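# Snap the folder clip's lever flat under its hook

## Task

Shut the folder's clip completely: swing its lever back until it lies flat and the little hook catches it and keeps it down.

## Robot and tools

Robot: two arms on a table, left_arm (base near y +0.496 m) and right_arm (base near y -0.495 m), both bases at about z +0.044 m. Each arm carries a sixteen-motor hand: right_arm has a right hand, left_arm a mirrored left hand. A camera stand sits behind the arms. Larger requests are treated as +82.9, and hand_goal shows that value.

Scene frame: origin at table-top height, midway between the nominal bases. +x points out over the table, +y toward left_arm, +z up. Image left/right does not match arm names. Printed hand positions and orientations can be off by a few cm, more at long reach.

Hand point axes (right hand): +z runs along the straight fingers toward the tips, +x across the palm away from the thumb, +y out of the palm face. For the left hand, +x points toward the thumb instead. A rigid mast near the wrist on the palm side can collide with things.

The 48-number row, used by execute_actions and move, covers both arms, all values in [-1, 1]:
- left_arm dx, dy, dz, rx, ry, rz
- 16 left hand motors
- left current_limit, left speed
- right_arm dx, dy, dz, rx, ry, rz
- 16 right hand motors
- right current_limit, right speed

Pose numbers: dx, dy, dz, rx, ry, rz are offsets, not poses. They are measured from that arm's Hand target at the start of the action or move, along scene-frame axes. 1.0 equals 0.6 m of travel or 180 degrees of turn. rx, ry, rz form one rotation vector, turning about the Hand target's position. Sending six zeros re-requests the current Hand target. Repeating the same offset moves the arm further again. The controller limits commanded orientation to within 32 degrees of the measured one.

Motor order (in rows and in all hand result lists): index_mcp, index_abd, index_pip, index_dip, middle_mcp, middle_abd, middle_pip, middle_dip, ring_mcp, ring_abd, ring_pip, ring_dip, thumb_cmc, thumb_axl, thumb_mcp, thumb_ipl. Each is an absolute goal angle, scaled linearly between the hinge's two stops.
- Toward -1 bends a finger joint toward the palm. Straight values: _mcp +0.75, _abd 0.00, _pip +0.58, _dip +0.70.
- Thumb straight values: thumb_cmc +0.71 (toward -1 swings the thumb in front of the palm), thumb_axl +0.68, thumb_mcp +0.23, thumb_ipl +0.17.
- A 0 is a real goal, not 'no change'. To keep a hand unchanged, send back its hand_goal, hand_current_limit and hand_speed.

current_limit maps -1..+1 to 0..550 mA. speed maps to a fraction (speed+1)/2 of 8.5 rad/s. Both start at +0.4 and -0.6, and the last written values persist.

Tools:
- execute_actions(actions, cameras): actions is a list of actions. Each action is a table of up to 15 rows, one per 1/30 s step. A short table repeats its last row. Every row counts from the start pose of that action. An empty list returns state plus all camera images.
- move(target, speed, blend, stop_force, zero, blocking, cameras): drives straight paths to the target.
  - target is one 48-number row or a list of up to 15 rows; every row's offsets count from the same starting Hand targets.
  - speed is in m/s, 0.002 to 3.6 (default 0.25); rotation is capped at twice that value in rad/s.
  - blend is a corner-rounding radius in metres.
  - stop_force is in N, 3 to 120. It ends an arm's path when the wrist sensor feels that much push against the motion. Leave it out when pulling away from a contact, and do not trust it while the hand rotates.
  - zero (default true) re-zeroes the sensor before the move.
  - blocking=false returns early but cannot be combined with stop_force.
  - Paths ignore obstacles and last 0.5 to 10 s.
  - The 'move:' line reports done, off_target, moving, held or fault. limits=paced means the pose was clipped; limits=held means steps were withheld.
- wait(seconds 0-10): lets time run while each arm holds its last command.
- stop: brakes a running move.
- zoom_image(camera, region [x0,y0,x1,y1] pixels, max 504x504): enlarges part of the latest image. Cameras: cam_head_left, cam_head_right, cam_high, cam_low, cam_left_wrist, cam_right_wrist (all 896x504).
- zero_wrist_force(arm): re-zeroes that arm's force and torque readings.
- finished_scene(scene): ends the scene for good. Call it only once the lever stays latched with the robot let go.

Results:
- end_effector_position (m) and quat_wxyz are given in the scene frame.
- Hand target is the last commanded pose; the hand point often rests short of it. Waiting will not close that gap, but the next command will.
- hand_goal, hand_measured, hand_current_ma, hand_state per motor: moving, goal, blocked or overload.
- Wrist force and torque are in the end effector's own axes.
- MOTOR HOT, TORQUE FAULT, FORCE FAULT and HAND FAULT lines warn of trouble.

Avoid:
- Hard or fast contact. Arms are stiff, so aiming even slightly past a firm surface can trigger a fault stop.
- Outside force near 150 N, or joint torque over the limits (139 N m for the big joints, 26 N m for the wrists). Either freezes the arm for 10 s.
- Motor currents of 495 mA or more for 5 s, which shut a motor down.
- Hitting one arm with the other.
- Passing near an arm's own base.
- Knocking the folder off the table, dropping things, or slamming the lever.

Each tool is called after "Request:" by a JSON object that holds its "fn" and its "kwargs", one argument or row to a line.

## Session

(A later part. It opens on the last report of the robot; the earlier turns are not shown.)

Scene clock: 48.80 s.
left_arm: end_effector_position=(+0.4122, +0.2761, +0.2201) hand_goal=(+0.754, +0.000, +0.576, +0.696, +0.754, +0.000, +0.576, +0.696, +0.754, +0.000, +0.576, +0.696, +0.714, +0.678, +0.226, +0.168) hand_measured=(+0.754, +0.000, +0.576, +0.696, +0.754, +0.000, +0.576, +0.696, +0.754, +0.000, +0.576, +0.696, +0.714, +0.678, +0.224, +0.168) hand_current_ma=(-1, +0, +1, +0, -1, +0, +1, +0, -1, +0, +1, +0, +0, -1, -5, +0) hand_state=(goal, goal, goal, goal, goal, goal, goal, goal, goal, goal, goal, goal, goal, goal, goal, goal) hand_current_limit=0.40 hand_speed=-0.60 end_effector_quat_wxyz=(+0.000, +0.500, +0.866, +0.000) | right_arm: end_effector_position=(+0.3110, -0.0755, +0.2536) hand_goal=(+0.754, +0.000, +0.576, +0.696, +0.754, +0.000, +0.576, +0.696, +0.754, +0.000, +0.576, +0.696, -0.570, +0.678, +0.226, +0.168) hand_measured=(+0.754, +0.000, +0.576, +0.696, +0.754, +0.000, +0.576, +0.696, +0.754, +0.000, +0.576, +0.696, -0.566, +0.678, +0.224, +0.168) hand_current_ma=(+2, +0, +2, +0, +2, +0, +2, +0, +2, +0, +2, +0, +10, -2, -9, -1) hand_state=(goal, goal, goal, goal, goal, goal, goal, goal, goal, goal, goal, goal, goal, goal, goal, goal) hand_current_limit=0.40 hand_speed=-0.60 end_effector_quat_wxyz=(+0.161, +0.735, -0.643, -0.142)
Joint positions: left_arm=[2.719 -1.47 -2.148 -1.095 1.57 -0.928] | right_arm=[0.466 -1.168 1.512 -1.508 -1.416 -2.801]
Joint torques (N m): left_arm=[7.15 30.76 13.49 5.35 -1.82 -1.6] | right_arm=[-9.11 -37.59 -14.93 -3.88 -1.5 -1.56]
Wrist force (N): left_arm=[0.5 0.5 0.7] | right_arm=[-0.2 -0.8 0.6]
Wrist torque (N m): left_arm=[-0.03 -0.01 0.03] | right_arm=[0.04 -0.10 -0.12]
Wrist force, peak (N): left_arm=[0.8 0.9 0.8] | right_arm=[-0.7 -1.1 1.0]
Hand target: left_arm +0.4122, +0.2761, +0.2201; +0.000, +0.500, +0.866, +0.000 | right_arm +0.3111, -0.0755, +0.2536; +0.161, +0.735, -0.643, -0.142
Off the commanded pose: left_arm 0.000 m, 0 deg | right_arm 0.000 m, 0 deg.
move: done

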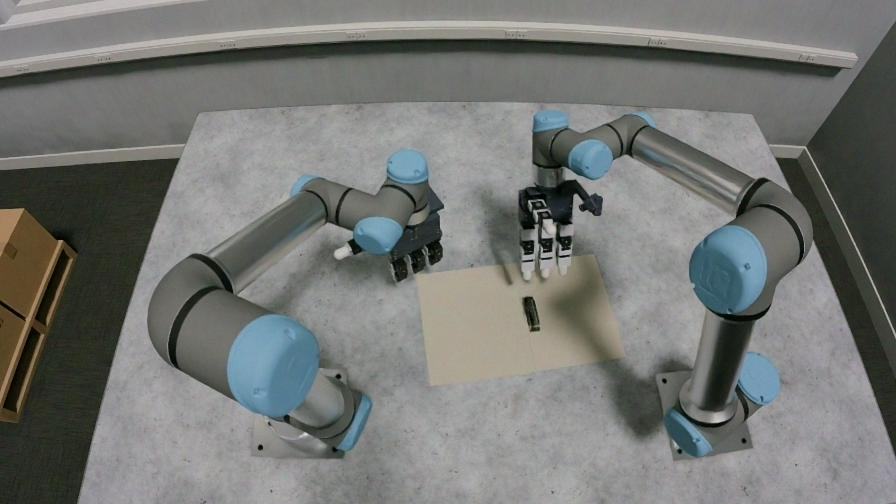

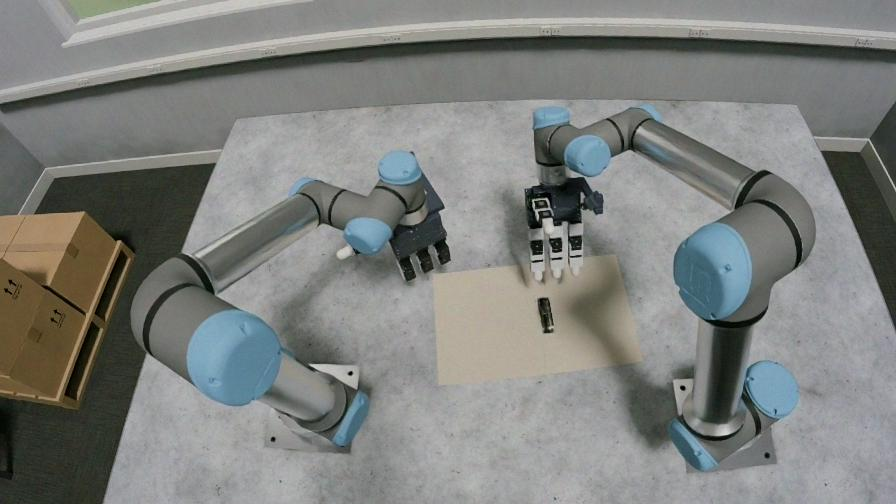

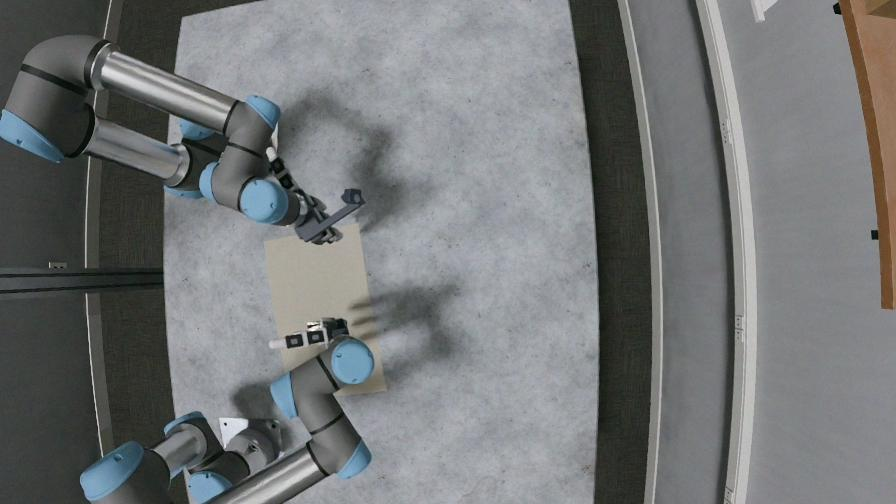

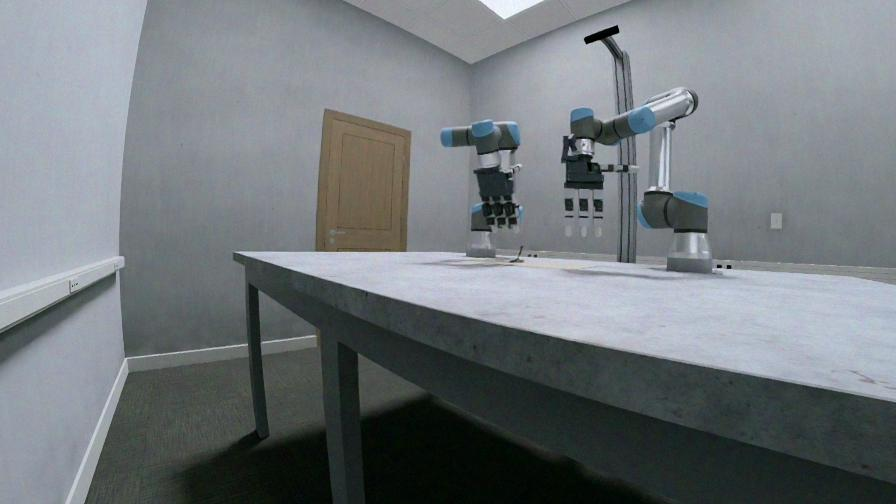

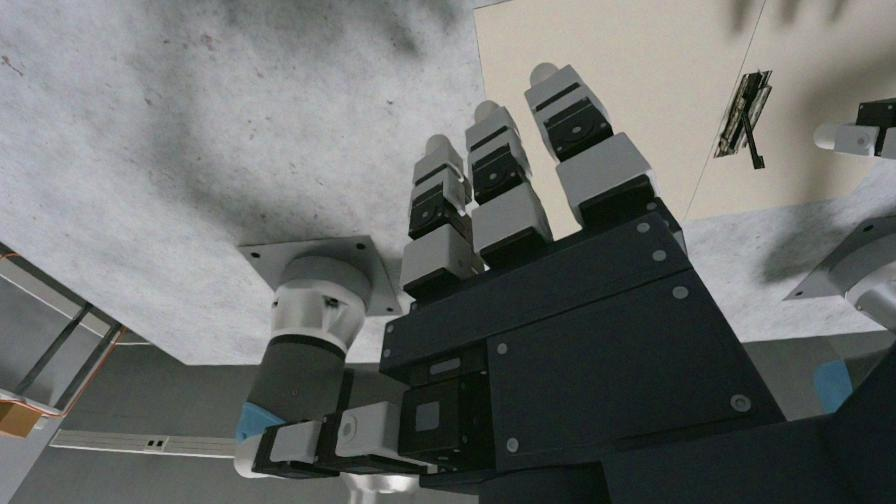

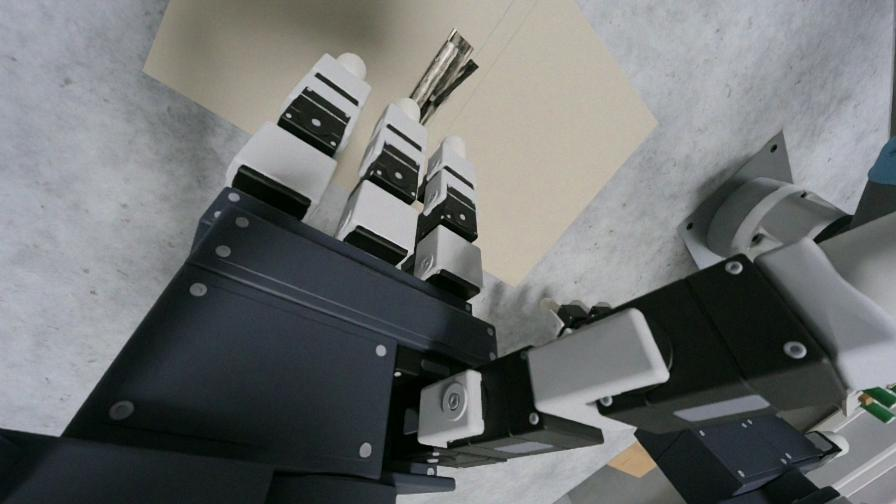

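Request:
{"fn": "move", "kwargs": {
  "target": [-0.137, -0.2243, -0.2418, 0, 0, 0, -0.479, 0, 0.576, 0.696, -0.479, 0, 0.576, 0.696, -0.479, 0, 0.576, 0.696, 0.714, 0.678, 0.226, 0.168, 0.4, -0.4, 0.083, -0.05, 0.05, 0, 0, 0, 0.754, 0, 0.576, 0.696, 0.754, 0, 0.576, 0.696, 0.754, 0, 0.576, 0.696, -0.571, 0.678, 0.226, 0.168, 0.4, -0.6],
  "cameras": ["cam_left_wrist", "cam_right_wrist", "cam_head_left"]
}}

Scene clock: 55.73 s.
left_arm: end_effector_position=(+0.3301, +0.1416, +0.0752) hand_goal=(-0.478, +0.000, +0.576, +0.696, -0.478, +0.000, +0.576, +0.696, -0.478, +0.000, +0.576, +0.696, +0.714, +0.678, +0.226, +0.168) hand_measured=(-0.456, +0.000, +0.576, +0.696, -0.456, +0.000, +0.576, +0.696, -0.458, +0.000, +0.576, +0.696, +0.714, +0.678, +0.224, +0.168) hand_current_ma=(+60, +0, +1, +0, +62, +0, +1, +0, +56, +0, +1, +0, +0, -1, -6, +0) hand_state=(blocked, goal, goal, goal, blocked, goal, goal, goal, goal, goal, goal, goal, goal, goal, goal, goal) hand_current_limit=0.40 hand_speed=-0.40 end_effector_quat_wxyz=(+0.000, +0.500, +0.866, +0.000) | right_arm: end_effector_position=(+0.3610, -0.1056, +0.2835) hand_goal=(+0.754, +0.000, +0.576, +0.696, +0.754, +0.000, +0.576, +0.696, +0.754, +0.000, +0.576, +0.696, -0.570, +0.678, +0.226, +0.168) hand_measured=(+0.754, +0.000, +0.576, +0.696, +0.754, +0.000, +0.576, +0.696, +0.754, +0.000, +0.576, +0.696, -0.568, +0.678, +0.224, +0.168) hand_current_ma=(+2, +0, +2, +0, +2, +0, +2, +0, +2, +0, +2, +0, +8, -2, -9, -1) hand_state=(goal, goal, goal, goal, goal, goal, goal, goal, goal, goal, goal, goal, goal, goal, goal, goal) hand_current_limit=0.40 hand_speed=-0.60 end_effector_quat_wxyz=(+0.161, +0.735, -0.643, -0.142)
Joint positions: left_arm=[2.353 -1.858 -2.193 -0.661 1.57 -1.293] | right_arm=[0.388 -1.142 1.39 -1.404 -1.447 -2.873]
Joint torques (N m): left_arm=[-5.35 14.87 7.04 3.93 -0.57 -1.36] | right_arm=[8.77 -48.8 -12.39 -3.63 2.45 1.36]
Wrist force (N): left_arm=[0.9 0.4 0.8] | right_arm=[0.0 -1.1 0.7]
Wrist torque (N m): left_arm=[0.15 -0.02 0.09] | right_arm=[-0.01 -0.10 -0.04]
Wrist force, peak (N): left_arm=[1.2 2.4 -0.7] | right_arm=[0.5 -1.4 0.1]
Hand target: left_arm +0.3300, +0.1416, +0.0751; +0.000, +0.500, +0.866, +0.000 | right_arm +0.3609, -0.1055, +0.2836; +0.161, +0.735, -0.643, -0.142
Off the commanded pose: left_arm 0.000 m, 0 deg | right_arm 0.000 m, 0 deg.
move: done
Images, in order (width x height): cam_head_left 896x504, cam_left_wrist 896x504, cam_right_wrist 896x504.

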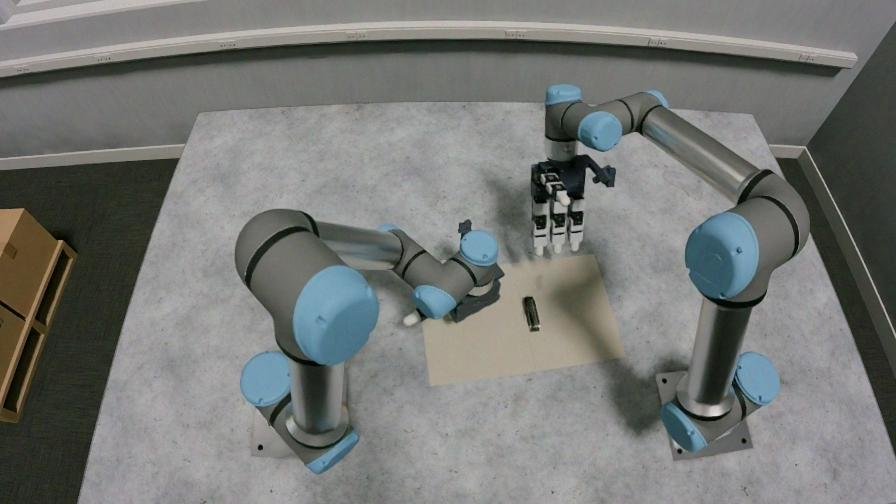

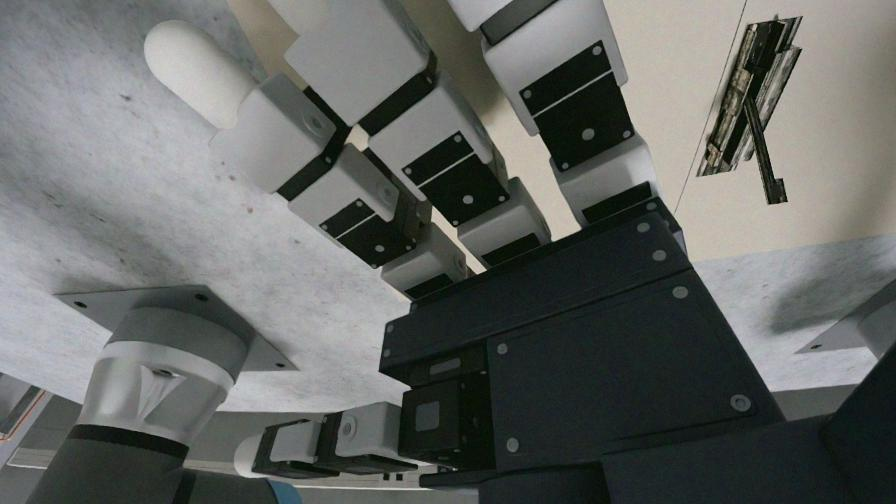

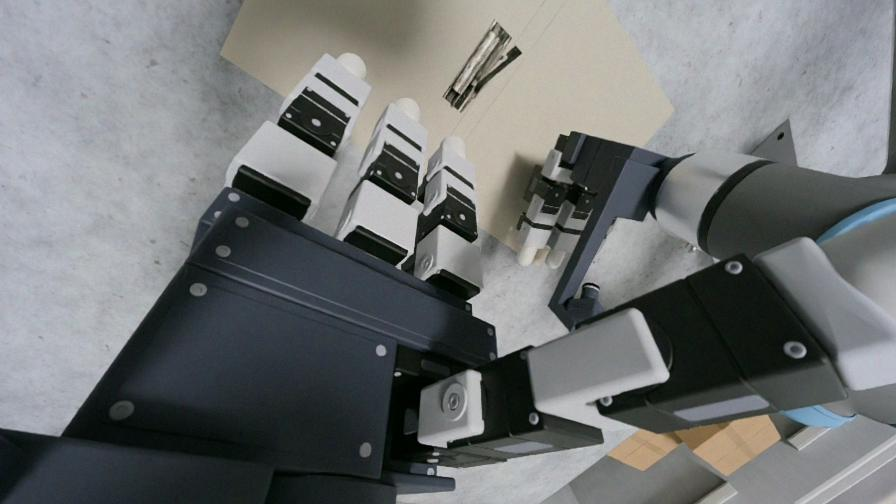

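Request:
{"fn": "zoom_image", "kwargs": {
  "camera": "cam_left_wrist",
  "region": [690, 5, 815, 215]
}}

Request:
{"fn": "zoom_image", "kwargs": {
  "camera": "cam_left_wrist",
  "region": [695, 10, 810, 120]
}}

Request:
{"fn": "zoom_image", "kwargs": {
  "camera": "cam_left_wrist",
  "region": [690, 100, 800, 210]
}}

Request:
{"fn": "zoom_image", "kwargs": {
  "camera": "cam_right_wrist",
  "region": [435, 10, 535, 120]
}}

Scaled by 2.400 from the camera's 896x504 image, which has a finer 1280x720 frame.

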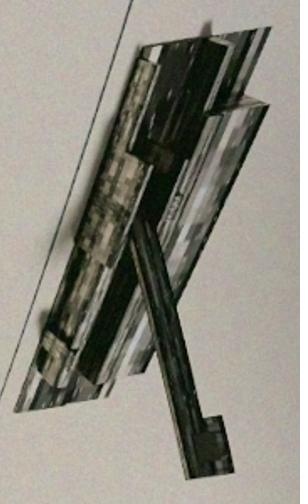

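Scaled by 4.383 from the camera's 896x504 image, which has a finer 1280x720 frame.

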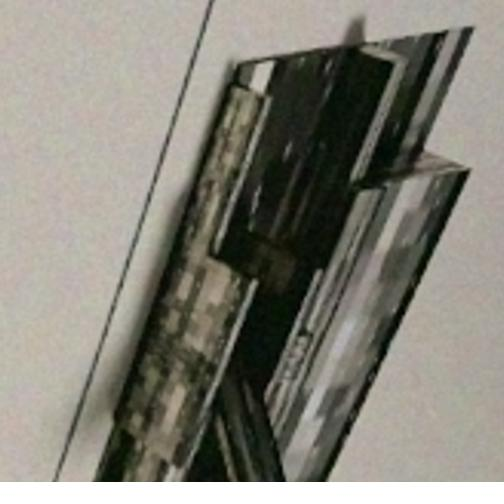

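Scaled by 4.582 from the camera's 896x504 image, which has a finer 1280x720 frame.

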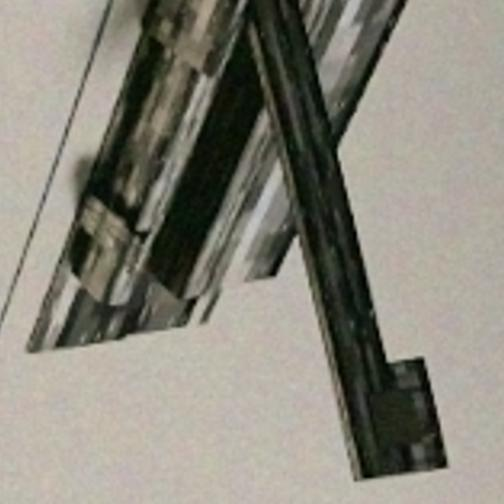

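Scaled by 4.582 from the camera's 896x504 image, which has a finer 1280x720 frame.

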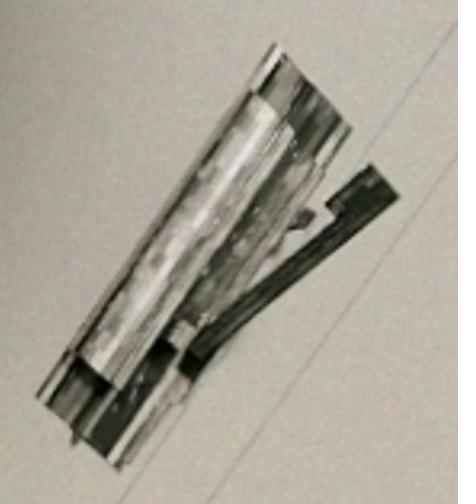

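Request:
{"fn": "move", "kwargs": {
  "target": [0.0333, 0.0667, 0.0333, 0, 0, 0, -0.479, 0, 0.576, 0.696, -0.479, 0, 0.576, 0.696, -0.479, 0, 0.576, 0.696, 0.714, 0.678, 0.226, 0.168, 0.4, -0.4, -0.139, 0.0383, -0.1148, 0, 0, 0, 0.754, 0, 0.576, 0.696, 0.95, 0, 0.95, 0.95, 0.95, 0, 0.95, 0.95, -0.571, 0.678, 0.226, 0.168, 0.75, -0.5],
  "speed": 0.15,
  "cameras": ["cam_left_wrist", "cam_right_wrist", "cam_low"]
}}

Scene clock: 67.67 s.
left_arm: end_effector_position=(+0.3500, +0.1816, +0.0951) hand_goal=(-0.478, +0.000, +0.576, +0.696, -0.478, +0.000, +0.576, +0.696, -0.478, +0.000, +0.576, +0.696, +0.714, +0.678, +0.226, +0.168) hand_measured=(-0.456, +0.000, +0.576, +0.696, -0.456, +0.000, +0.576, +0.696, -0.458, +0.000, +0.576, +0.696, +0.714, +0.678, +0.224, +0.168) hand_current_ma=(+60, +0, +1, +0, +62, +0, +1, +0, +56, +0, +1, +0, +0, -1, -6, +0) hand_state=(blocked, goal, goal, goal, blocked, goal, goal, goal, goal, goal, goal, goal, goal, goal, goal, goal) hand_current_limit=0.40 hand_speed=-0.40 end_effector_quat_wxyz=(+0.000, +0.500, +0.866, +0.000) | right_arm: end_effector_position=(+0.2775, -0.0825, +0.2148) hand_goal=(+0.754, +0.000, +0.576, +0.696, +0.950, +0.000, +0.950, +0.950, +0.950, +0.000, +0.950, +0.950, -0.570, +0.678, +0.226, +0.168) hand_measured=(+0.756, +0.000, +0.576, +0.696, +0.948, +0.000, +0.946, +0.948, +0.948, +0.000, +0.946, +0.946, -0.568, +0.678, +0.224, +0.168) hand_current_ma=(+3, +0, +2, +0, -7, +0, -15, -9, -7, +0, -14, -10, +8, -2, -10, -1) hand_state=(goal, goal, goal, goal, goal, goal, goal, goal, goal, goal, goal, goal, goal, goal, goal, goal) hand_current_limit=0.75 hand_speed=-0.50 end_effector_quat_wxyz=(+0.161, +0.735, -0.643, -0.142)
Joint positions: left_arm=[2.449 -1.767 -2.241 -0.705 1.57 -1.197] | right_arm=[0.482 -1.198 1.663 -1.632 -1.409 -2.786]
Joint torques (N m): left_arm=[0.15 13.53 22.51 5.51 -1.69 -1.07] | right_arm=[-3.47 -26.96 -14.34 -1.54 -1.48 -0.96]
Wrist force (N): left_arm=[0.5 0.5 0.5] | right_arm=[-0.2 -0.7 0.5]
Wrist torque (N m): left_arm=[0.18 -0.03 0.19] | right_arm=[0.03 -0.07 -0.01]
Wrist force, peak (N): left_arm=[1.2 0.4 0.7] | right_arm=[-0.4 -0.1 1.8]
Hand target: left_arm +0.3500, +0.1816, +0.0950; +0.000, +0.500, +0.866, +0.000 | right_arm +0.2775, -0.0826, +0.2147; +0.161, +0.735, -0.643, -0.142
Off the commanded pose: left_arm 0.000 m, 0 deg | right_arm 0.000 m, 0 deg.
move: done
Images, in order (width x height): cam_low 896x504, cam_left_wrist 896x504, cam_right_wrist 896x504.

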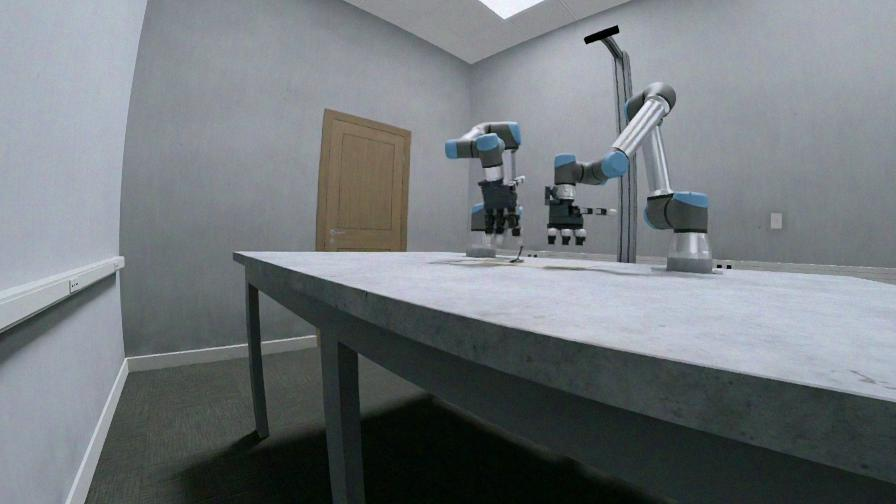

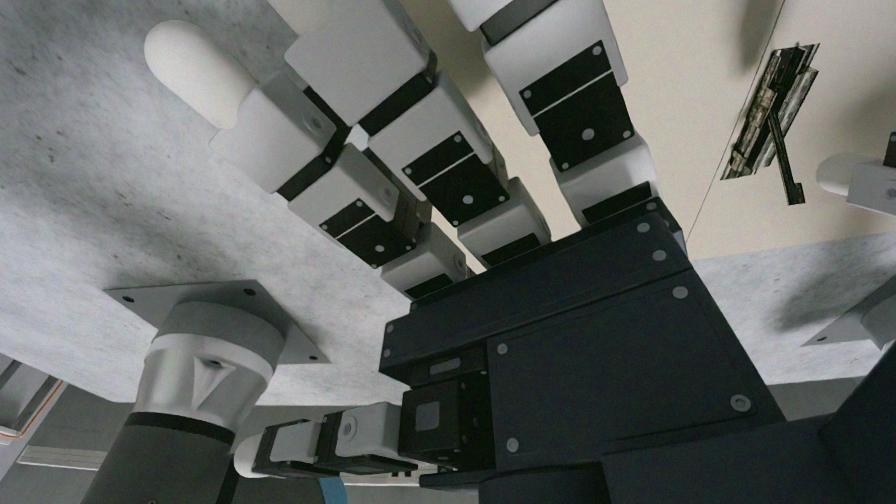

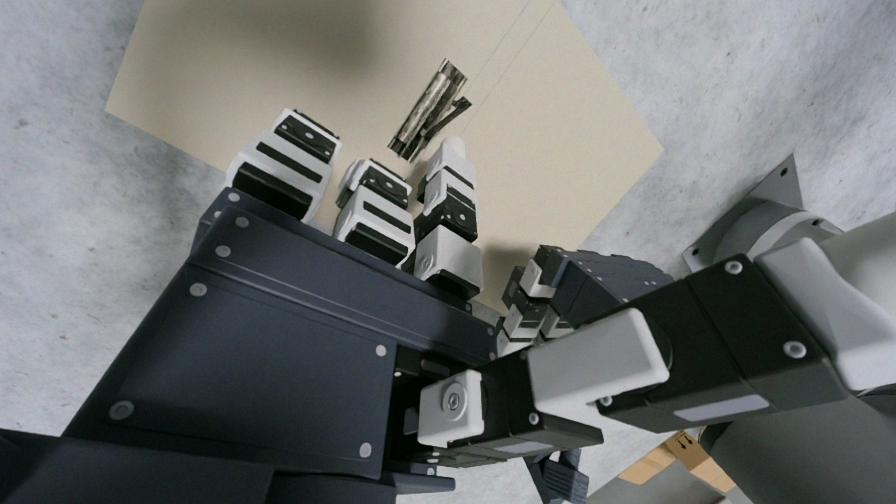

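Request:
{"fn": "zoom_image", "kwargs": {
  "camera": "cam_right_wrist",
  "region": [370, 45, 500, 175]
}}

Request:
{"fn": "zoom_image", "kwargs": {
  "camera": "cam_left_wrist",
  "region": [710, 30, 896, 220]
}}

Scaled by 3.877 from the camera's 896x504 image, which has a finer 1280x720 frame.

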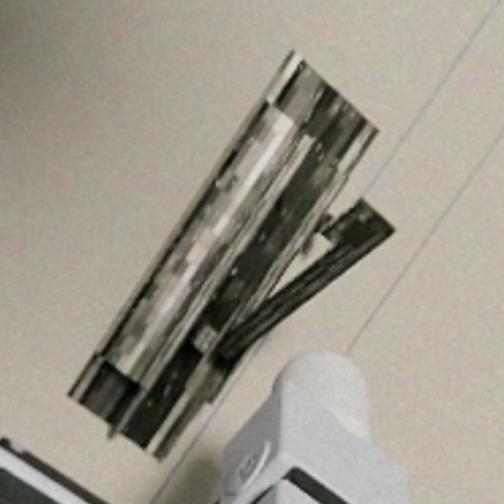

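Scaled by 2.653 from the camera's 896x504 image, which has a finer 1280x720 frame.

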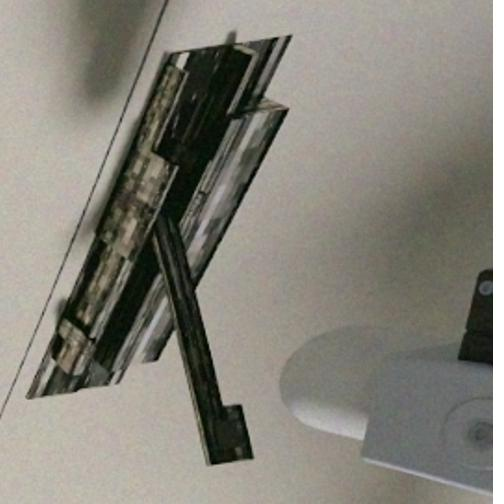

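Request:
{"fn": "move", "kwargs": {
  "target": [0, 0, 0, 0, 0, 0, -0.479, 0, 0.576, 0.696, -0.479, 0, 0.576, 0.696, -0.479, 0, 0.576, 0.696, 0.714, 0.678, 0.226, 0.168, 0.4, -0.4, -0.047, -0.0115, -0.0457, 0, 0, 0, 0.754, 0, 0.576, 0.696, 0.95, 0, 0.95, 0.95, 0.95, 0, 0.95, 0.95, -0.571, 0.678, 0.226, 0.168, 0.75, -0.5],
  "speed": 0.02,
  "stop_force": 4,
  "cameras": ["cam_left_wrist", "cam_right_wrist"]
}}

Request:
{"fn": "zoom_image", "kwargs": {
  "camera": "cam_right_wrist",
  "region": [370, 45, 500, 175]
}}

Request:
{"fn": "zoom_image", "kwargs": {
  "camera": "cam_left_wrist",
  "region": [710, 30, 896, 220]
}}

Scene clock: 73.70 s.
left_arm: end_effector_position=(+0.3500, +0.1816, +0.0950) hand_goal=(-0.478, +0.000, +0.576, +0.696, -0.478, +0.000, +0.576, +0.696, -0.478, +0.000, +0.576, +0.696, +0.714, +0.678, +0.226, +0.168) hand_measured=(-0.456, +0.000, +0.576, +0.696, -0.456, +0.000, +0.576, +0.696, -0.458, +0.000, +0.576, +0.696, +0.714, +0.678, +0.224, +0.168) hand_current_ma=(+60, +0, +1, +0, +62, +0, +1, +0, +56, +0, +1, +0, +0, -1, -6, +0) hand_state=(blocked, goal, goal, goal, blocked, goal, goal, goal, goal, goal, goal, goal, goal, goal, goal, goal) hand_current_limit=0.40 hand_speed=-0.40 end_effector_quat_wxyz=(+0.000, +0.500, +0.866, +0.000) | right_arm: end_effector_position=(+0.2493, -0.0894, +0.1873) hand_goal=(+0.754, +0.000, +0.576, +0.696, +0.950, +0.000, +0.950, +0.950, +0.950, +0.000, +0.950, +0.950, -0.570, +0.678, +0.226, +0.168) hand_measured=(+0.756, +0.004, +0.576, +0.696, +0.948, +0.000, +0.946, +0.948, +0.948, +0.000, +0.946, +0.946, -0.568, +0.678, +0.224, +0.168) hand_current_ma=(+4, +11, +2, +0, -7, +0, -15, -9, -7, +0, -14, -10, +8, -2, -10, -1) hand_state=(goal, goal, goal, goal, goal, goal, goal, goal, goal, goal, goal, goal, goal, goal, goal, goal) hand_current_limit=0.75 hand_speed=-0.50 end_effector_quat_wxyz=(+0.161, +0.735, -0.643, -0.142)
Joint positions: left_arm=[2.449 -1.767 -2.241 -0.705 1.57 -1.197] | right_arm=[0.497 -1.22 1.776 -1.725 -1.404 -2.773]
Joint torques (N m): left_arm=[4.08 13.29 20.1 5.49 -1.53 1.94] | right_arm=[-7.84 -25.11 -29.28 1.1 0.39 -1.33]
Wrist force (N): left_arm=[0.5 0.4 0.5] | right_arm=[-0.4 -0.6 0.1]
Wrist torque (N m): left_arm=[0.17 -0.03 0.19] | right_arm=[0.08 -0.11 -0.15]
Wrist force, peak (N): left_arm=[0.7 0.7 0.8] | right_arm=[-0.7 -0.7 -2.3]
Hand target: left_arm +0.3500, +0.1816, +0.0950; +0.000, +0.500, +0.866, +0.000 | right_arm +0.2493, -0.0895, +0.1873; +0.161, +0.735, -0.643, -0.142
Off the commanded pose: left_arm 0.000 m, 0 deg | right_arm 0.000 m, 0 deg.
move: done
Images, in order (width x height): cam_left_wrist 896x504, cam_right_wrist 896x504.

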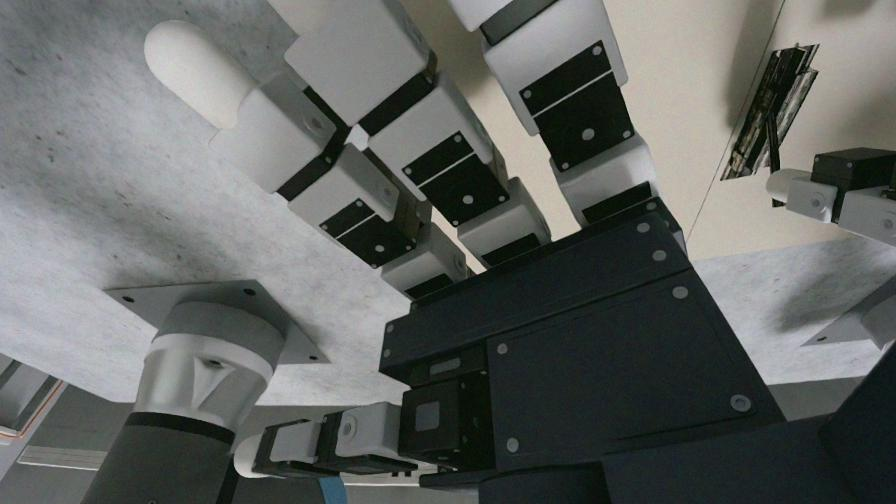

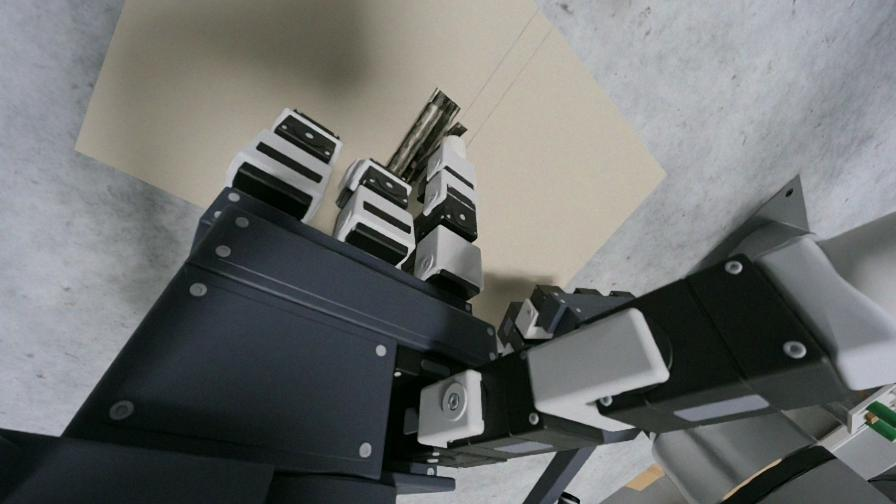

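Scaled by 3.877 from the camera's 896x504 image, which has a finer 1280x720 frame.

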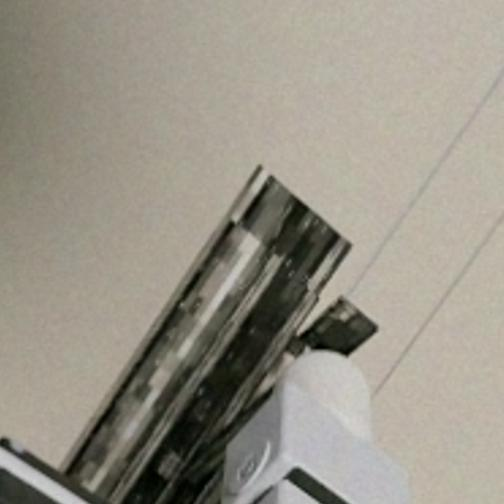

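Scaled by 2.653 from the camera's 896x504 image, which has a finer 1280x720 frame.

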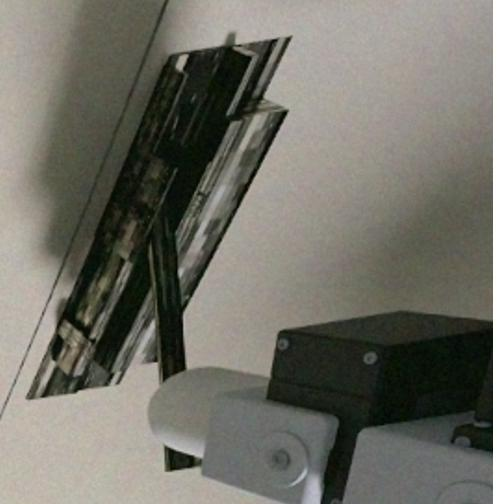

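Request:
{"fn": "move", "kwargs": {
  "target": [
    [0, 0, 0, 0, 0, 0, -0.479, 0, 0.576, 0.696, -0.479, 0, 0.576, 0.696, -0.479, 0, 0.576, 0.696, 0.714, 0.678, 0.226, 0.168, 0.4, -0.4, -0.011, -0.0018, -0.0102, 0, 0, 0, 0.754, 0, 0.576, 0.696, 0.95, 0, 0.95, 0.95, 0.95, 0, 0.95, 0.95, -0.571, 0.678, 0.226, 0.168, 0.75, -0.5],
    [0, 0, 0, 0, 0, 0, -0.479, 0, 0.576, 0.696, -0.479, 0, 0.576, 0.696, -0.479, 0, 0.576, 0.696, 0.714, 0.678, 0.226, 0.168, 0.4, -0.4, -0.0202, -0.0035, -0.0223, 0, 0, 0, 0.754, 0, 0.576, 0.696, 0.95, 0, 0.95, 0.95, 0.95, 0, 0.95, 0.95, -0.571, 0.678, 0.226, 0.168, 0.75, -0.5]
  ],
  "speed": 0.02,
  "blend": [0.003, 0],
  "stop_force": 10,
  "zero": false,
  "cameras": ["cam_left_wrist", "cam_right_wrist"]
}}

Request:
{"fn": "zoom_image", "kwargs": {
  "camera": "cam_right_wrist",
  "region": [370, 45, 500, 175]
}}

Request:
{"fn": "zoom_image", "kwargs": {
  "camera": "cam_left_wrist",
  "region": [710, 30, 896, 220]
}}

Scene clock: 76.63 s.
left_arm: end_effector_position=(+0.3500, +0.1816, +0.0950) hand_goal=(-0.478, +0.000, +0.576, +0.696, -0.478, +0.000, +0.576, +0.696, -0.478, +0.000, +0.576, +0.696, +0.714, +0.678, +0.226, +0.168) hand_measured=(-0.456, +0.000, +0.576, +0.696, -0.456, +0.000, +0.576, +0.696, -0.458, +0.000, +0.576, +0.696, +0.714, +0.678, +0.224, +0.168) hand_current_ma=(+60, +0, +1, +0, +62, +0, +1, +0, +56, +0, +1, +0, +0, -1, -6, +0) hand_state=(blocked, goal, goal, goal, blocked, goal, goal, goal, goal, goal, goal, goal, goal, goal, goal, goal) hand_current_limit=0.40 hand_speed=-0.40 end_effector_quat_wxyz=(+0.000, +0.500, +0.866, +0.000) | right_arm: end_effector_position=(+0.2372, -0.0915, +0.1739) hand_goal=(+0.754, +0.000, +0.576, +0.696, +0.950, +0.000, +0.950, +0.950, +0.950, +0.000, +0.950, +0.950, -0.570, +0.678, +0.226, +0.168) hand_measured=(+0.752, +0.004, +0.576, +0.696, +0.948, +0.000, +0.946, +0.948, +0.948, +0.000, +0.946, +0.946, -0.568, +0.678, +0.224, +0.168) hand_current_ma=(-3, +11, -1, +0, -7, +0, -14, -8, -7, +0, -14, -10, +8, -2, -10, -1) hand_state=(goal, goal, goal, goal, goal, goal, goal, goal, goal, goal, goal, goal, goal, goal, goal, goal) hand_current_limit=0.75 hand_speed=-0.50 end_effector_quat_wxyz=(+0.161, +0.735, -0.643, -0.142)
Joint positions: left_arm=[2.449 -1.767 -2.241 -0.705 1.57 -1.197] | right_arm=[0.504 -1.224 1.822 -1.769 -1.401 -2.765]
Joint torques (N m): left_arm=[4.77 13.22 21.72 5.32 -1.85 1.89] | right_arm=[-7.62 -23.93 -28.23 1.32 0.37 -1.42]
Wrist force (N): left_arm=[0.4 0.6 0.4] | right_arm=[-0.5 -0.4 -2.3]
Wrist torque (N m): left_arm=[0.21 -0.02 0.17] | right_arm=[0.22 -0.09 -0.16]
Wrist force, peak (N): left_arm=[0.7 0.7 0.8] | right_arm=[-0.5 -0.3 -3.9]
Hand target: left_arm +0.3500, +0.1816, +0.0950; +0.000, +0.500, +0.866, +0.000 | right_arm +0.2372, -0.0916, +0.1739; +0.161, +0.735, -0.643, -0.142
Off the commanded pose: left_arm 0.000 m, 0 deg | right_arm 0.000 m, 0 deg.
move: done
Images, in order (width x height): cam_left_wrist 896x504, cam_right_wrist 896x504.

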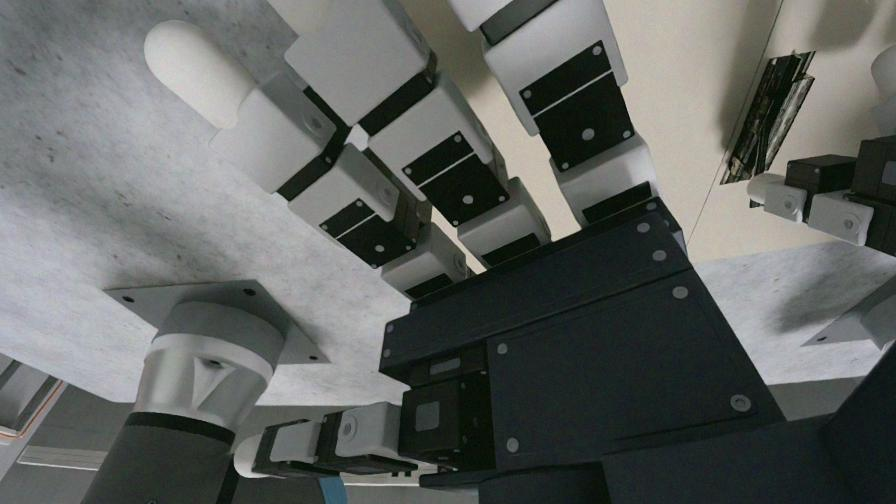

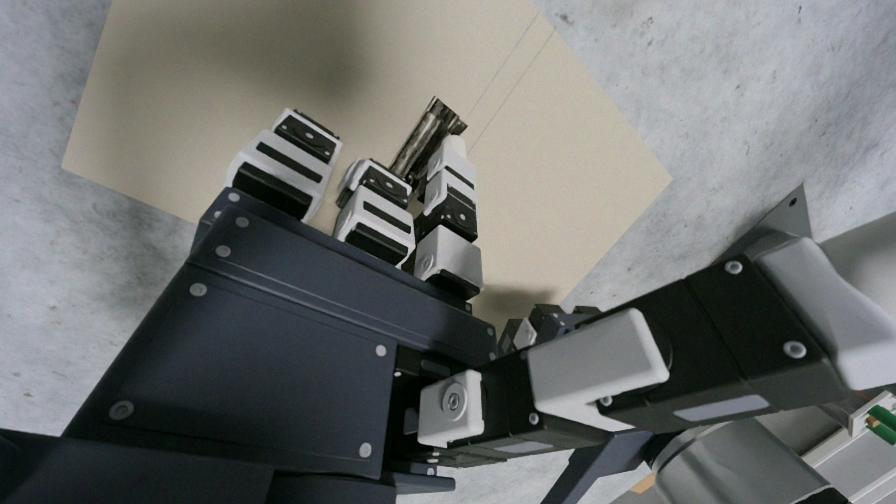

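Scaled by 3.877 from the camera's 896x504 image, which has a finer 1280x720 frame.

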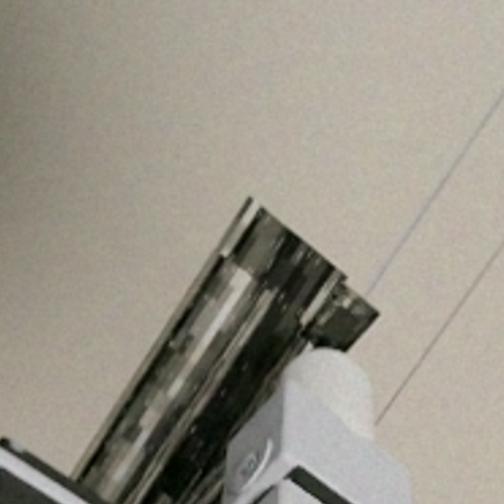

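Scaled by 2.653 from the camera's 896x504 image, which has a finer 1280x720 frame.

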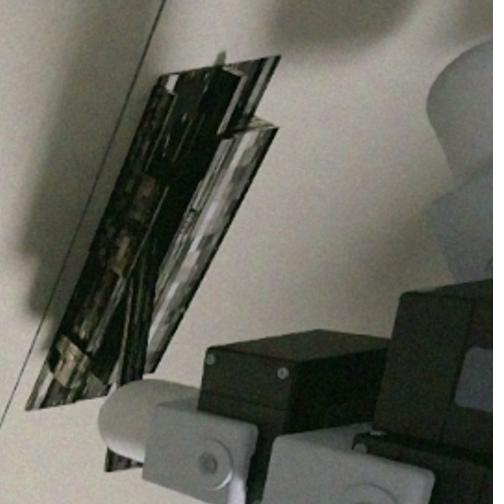

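Request:
{"fn": "move", "kwargs": {
  "target": [0, 0, 0, 0, 0, 0, -0.479, 0, 0.576, 0.696, -0.479, 0, 0.576, 0.696, -0.479, 0, 0.576, 0.696, 0.714, 0.678, 0.226, 0.168, 0.4, -0.4, -0.083, -0.011, -0.0405, 0.014, -0.1102, 0, 0.754, 0, 0.576, 0.696, 0.95, 0, 0.95, 0.95, 0.95, 0, 0.95, 0.95, -0.571, 0.678, 0.226, 0.168, 0.75, -0.5],
  "speed": 0.06,
  "stop_force": 20,
  "zero": false,
  "cameras": ["cam_left_wrist", "cam_right_wrist"]
}}

Request:
{"fn": "zoom_image", "kwargs": {
  "camera": "cam_right_wrist",
  "region": [370, 45, 500, 175]
}}

Request:
{"fn": "zoom_image", "kwargs": {
  "camera": "cam_left_wrist",
  "region": [700, 30, 860, 220]
}}

Scene clock: 82.53 s.
left_arm: end_effector_position=(+0.3500, +0.1816, +0.0950) hand_goal=(-0.478, +0.000, +0.576, +0.696, -0.478, +0.000, +0.576, +0.696, -0.478, +0.000, +0.576, +0.696, +0.714, +0.678, +0.226, +0.168) hand_measured=(-0.456, +0.000, +0.576, +0.696, -0.456, +0.000, +0.576, +0.696, -0.458, +0.000, +0.576, +0.696, +0.714, +0.678, +0.224, +0.168) hand_current_ma=(+60, +0, +1, +0, +62, +0, +1, +0, +56, +0, +1, +0, +0, -1, -6, +0) hand_state=(blocked, goal, goal, goal, blocked, goal, goal, goal, goal, goal, goal, goal, goal, goal, goal, goal) hand_current_limit=0.40 hand_speed=-0.40 end_effector_quat_wxyz=(+0.000, +0.500, +0.866, +0.000) | right_arm: end_effector_position=(+0.1874, -0.0982, +0.1496) hand_goal=(+0.754, +0.000, +0.576, +0.696, +0.950, +0.000, +0.950, +0.950, +0.950, +0.000, +0.950, +0.950, -0.570, +0.678, +0.226, +0.168) hand_measured=(+0.752, +0.004, +0.574, +0.694, +0.948, +0.000, +0.946, +0.948, +0.948, +0.000, +0.946, +0.946, -0.568, +0.678, +0.224, +0.168) hand_current_ma=(-7, +11, -7, -5, -7, +0, -14, -8, -6, +0, -14, -10, +8, -2, -10, -1) hand_state=(goal, goal, goal, goal, goal, goal, goal, goal, goal, goal, goal, goal, goal, goal, goal, goal) hand_current_limit=0.75 hand_speed=-0.50 end_effector_quat_wxyz=(+0.032, +0.752, -0.658, -0.028)
Joint positions: left_arm=[2.449 -1.767 -2.241 -0.705 1.57 -1.197] | right_arm=[0.609 -1.419 2.104 -2.183 -1.53 -2.627]
Joint torques (N m): left_arm=[3.65 12.48 20.87 5.47 -1.65 2.16] | right_arm=[-9.2 -14.42 -26.77 -0.85 2.04 -1.74]
Wrist force (N): left_arm=[0.4 0.6 0.5] | right_arm=[-0.5 -1.0 -3.8]
Wrist torque (N m): left_arm=[0.20 -0.02 0.18] | right_arm=[0.29 -0.17 -0.06]
Wrist force, peak (N): left_arm=[0.7 0.8 0.8] | right_arm=[-0.7 -0.5 -4.7]
Hand target: left_arm +0.3500, +0.1816, +0.0950; +0.000, +0.500, +0.866, +0.000 | right_arm +0.1874, -0.0982, +0.1496; +0.032, +0.752, -0.658, -0.028
Off the commanded pose: left_arm 0.000 m, 0 deg | right_arm 0.000 m, 0 deg.
move: done
Images, in order (width x height): cam_left_wrist 896x504, cam_right_wrist 896x504.

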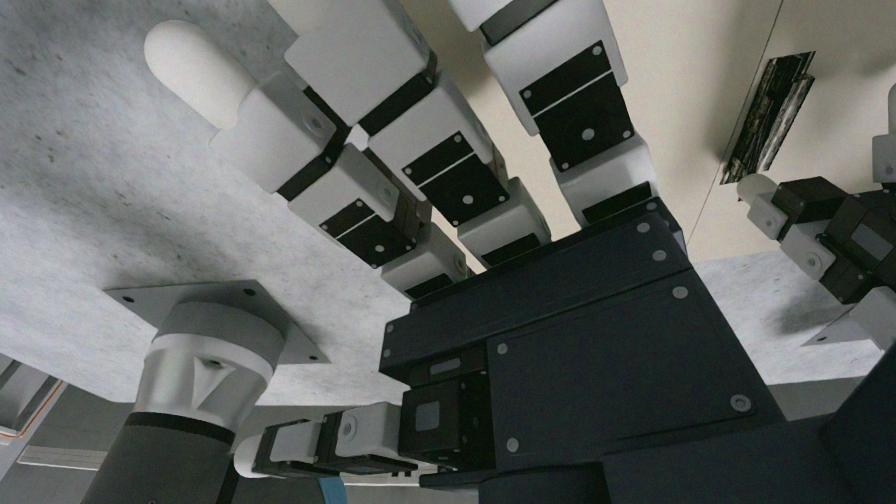

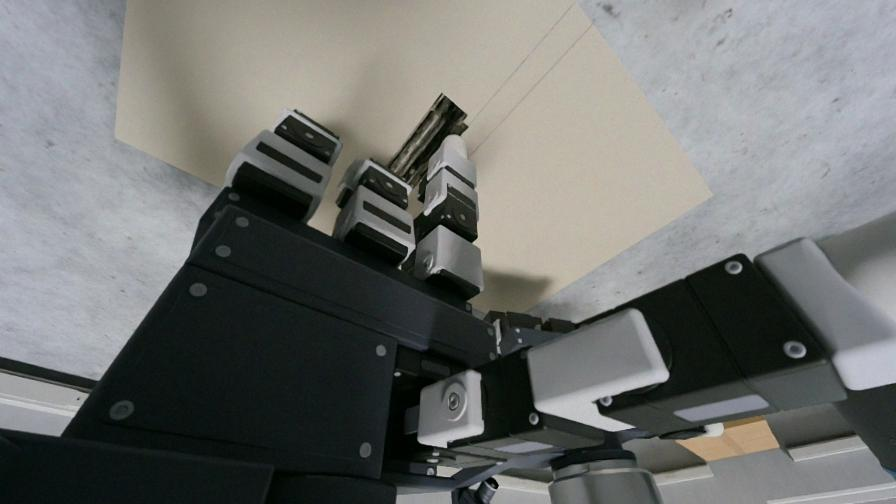

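Scaled by 3.877 from the camera's 896x504 image, which has a finer 1280x720 frame.

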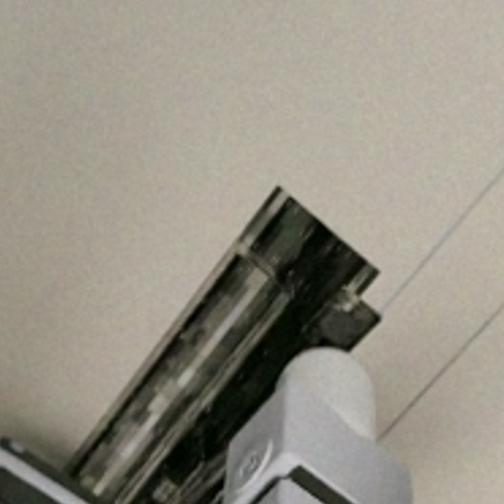

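Scaled by 2.653 from the camera's 896x504 image, which has a finer 1280x720 frame.

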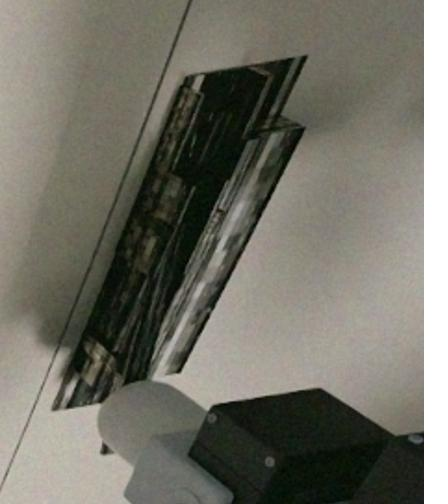

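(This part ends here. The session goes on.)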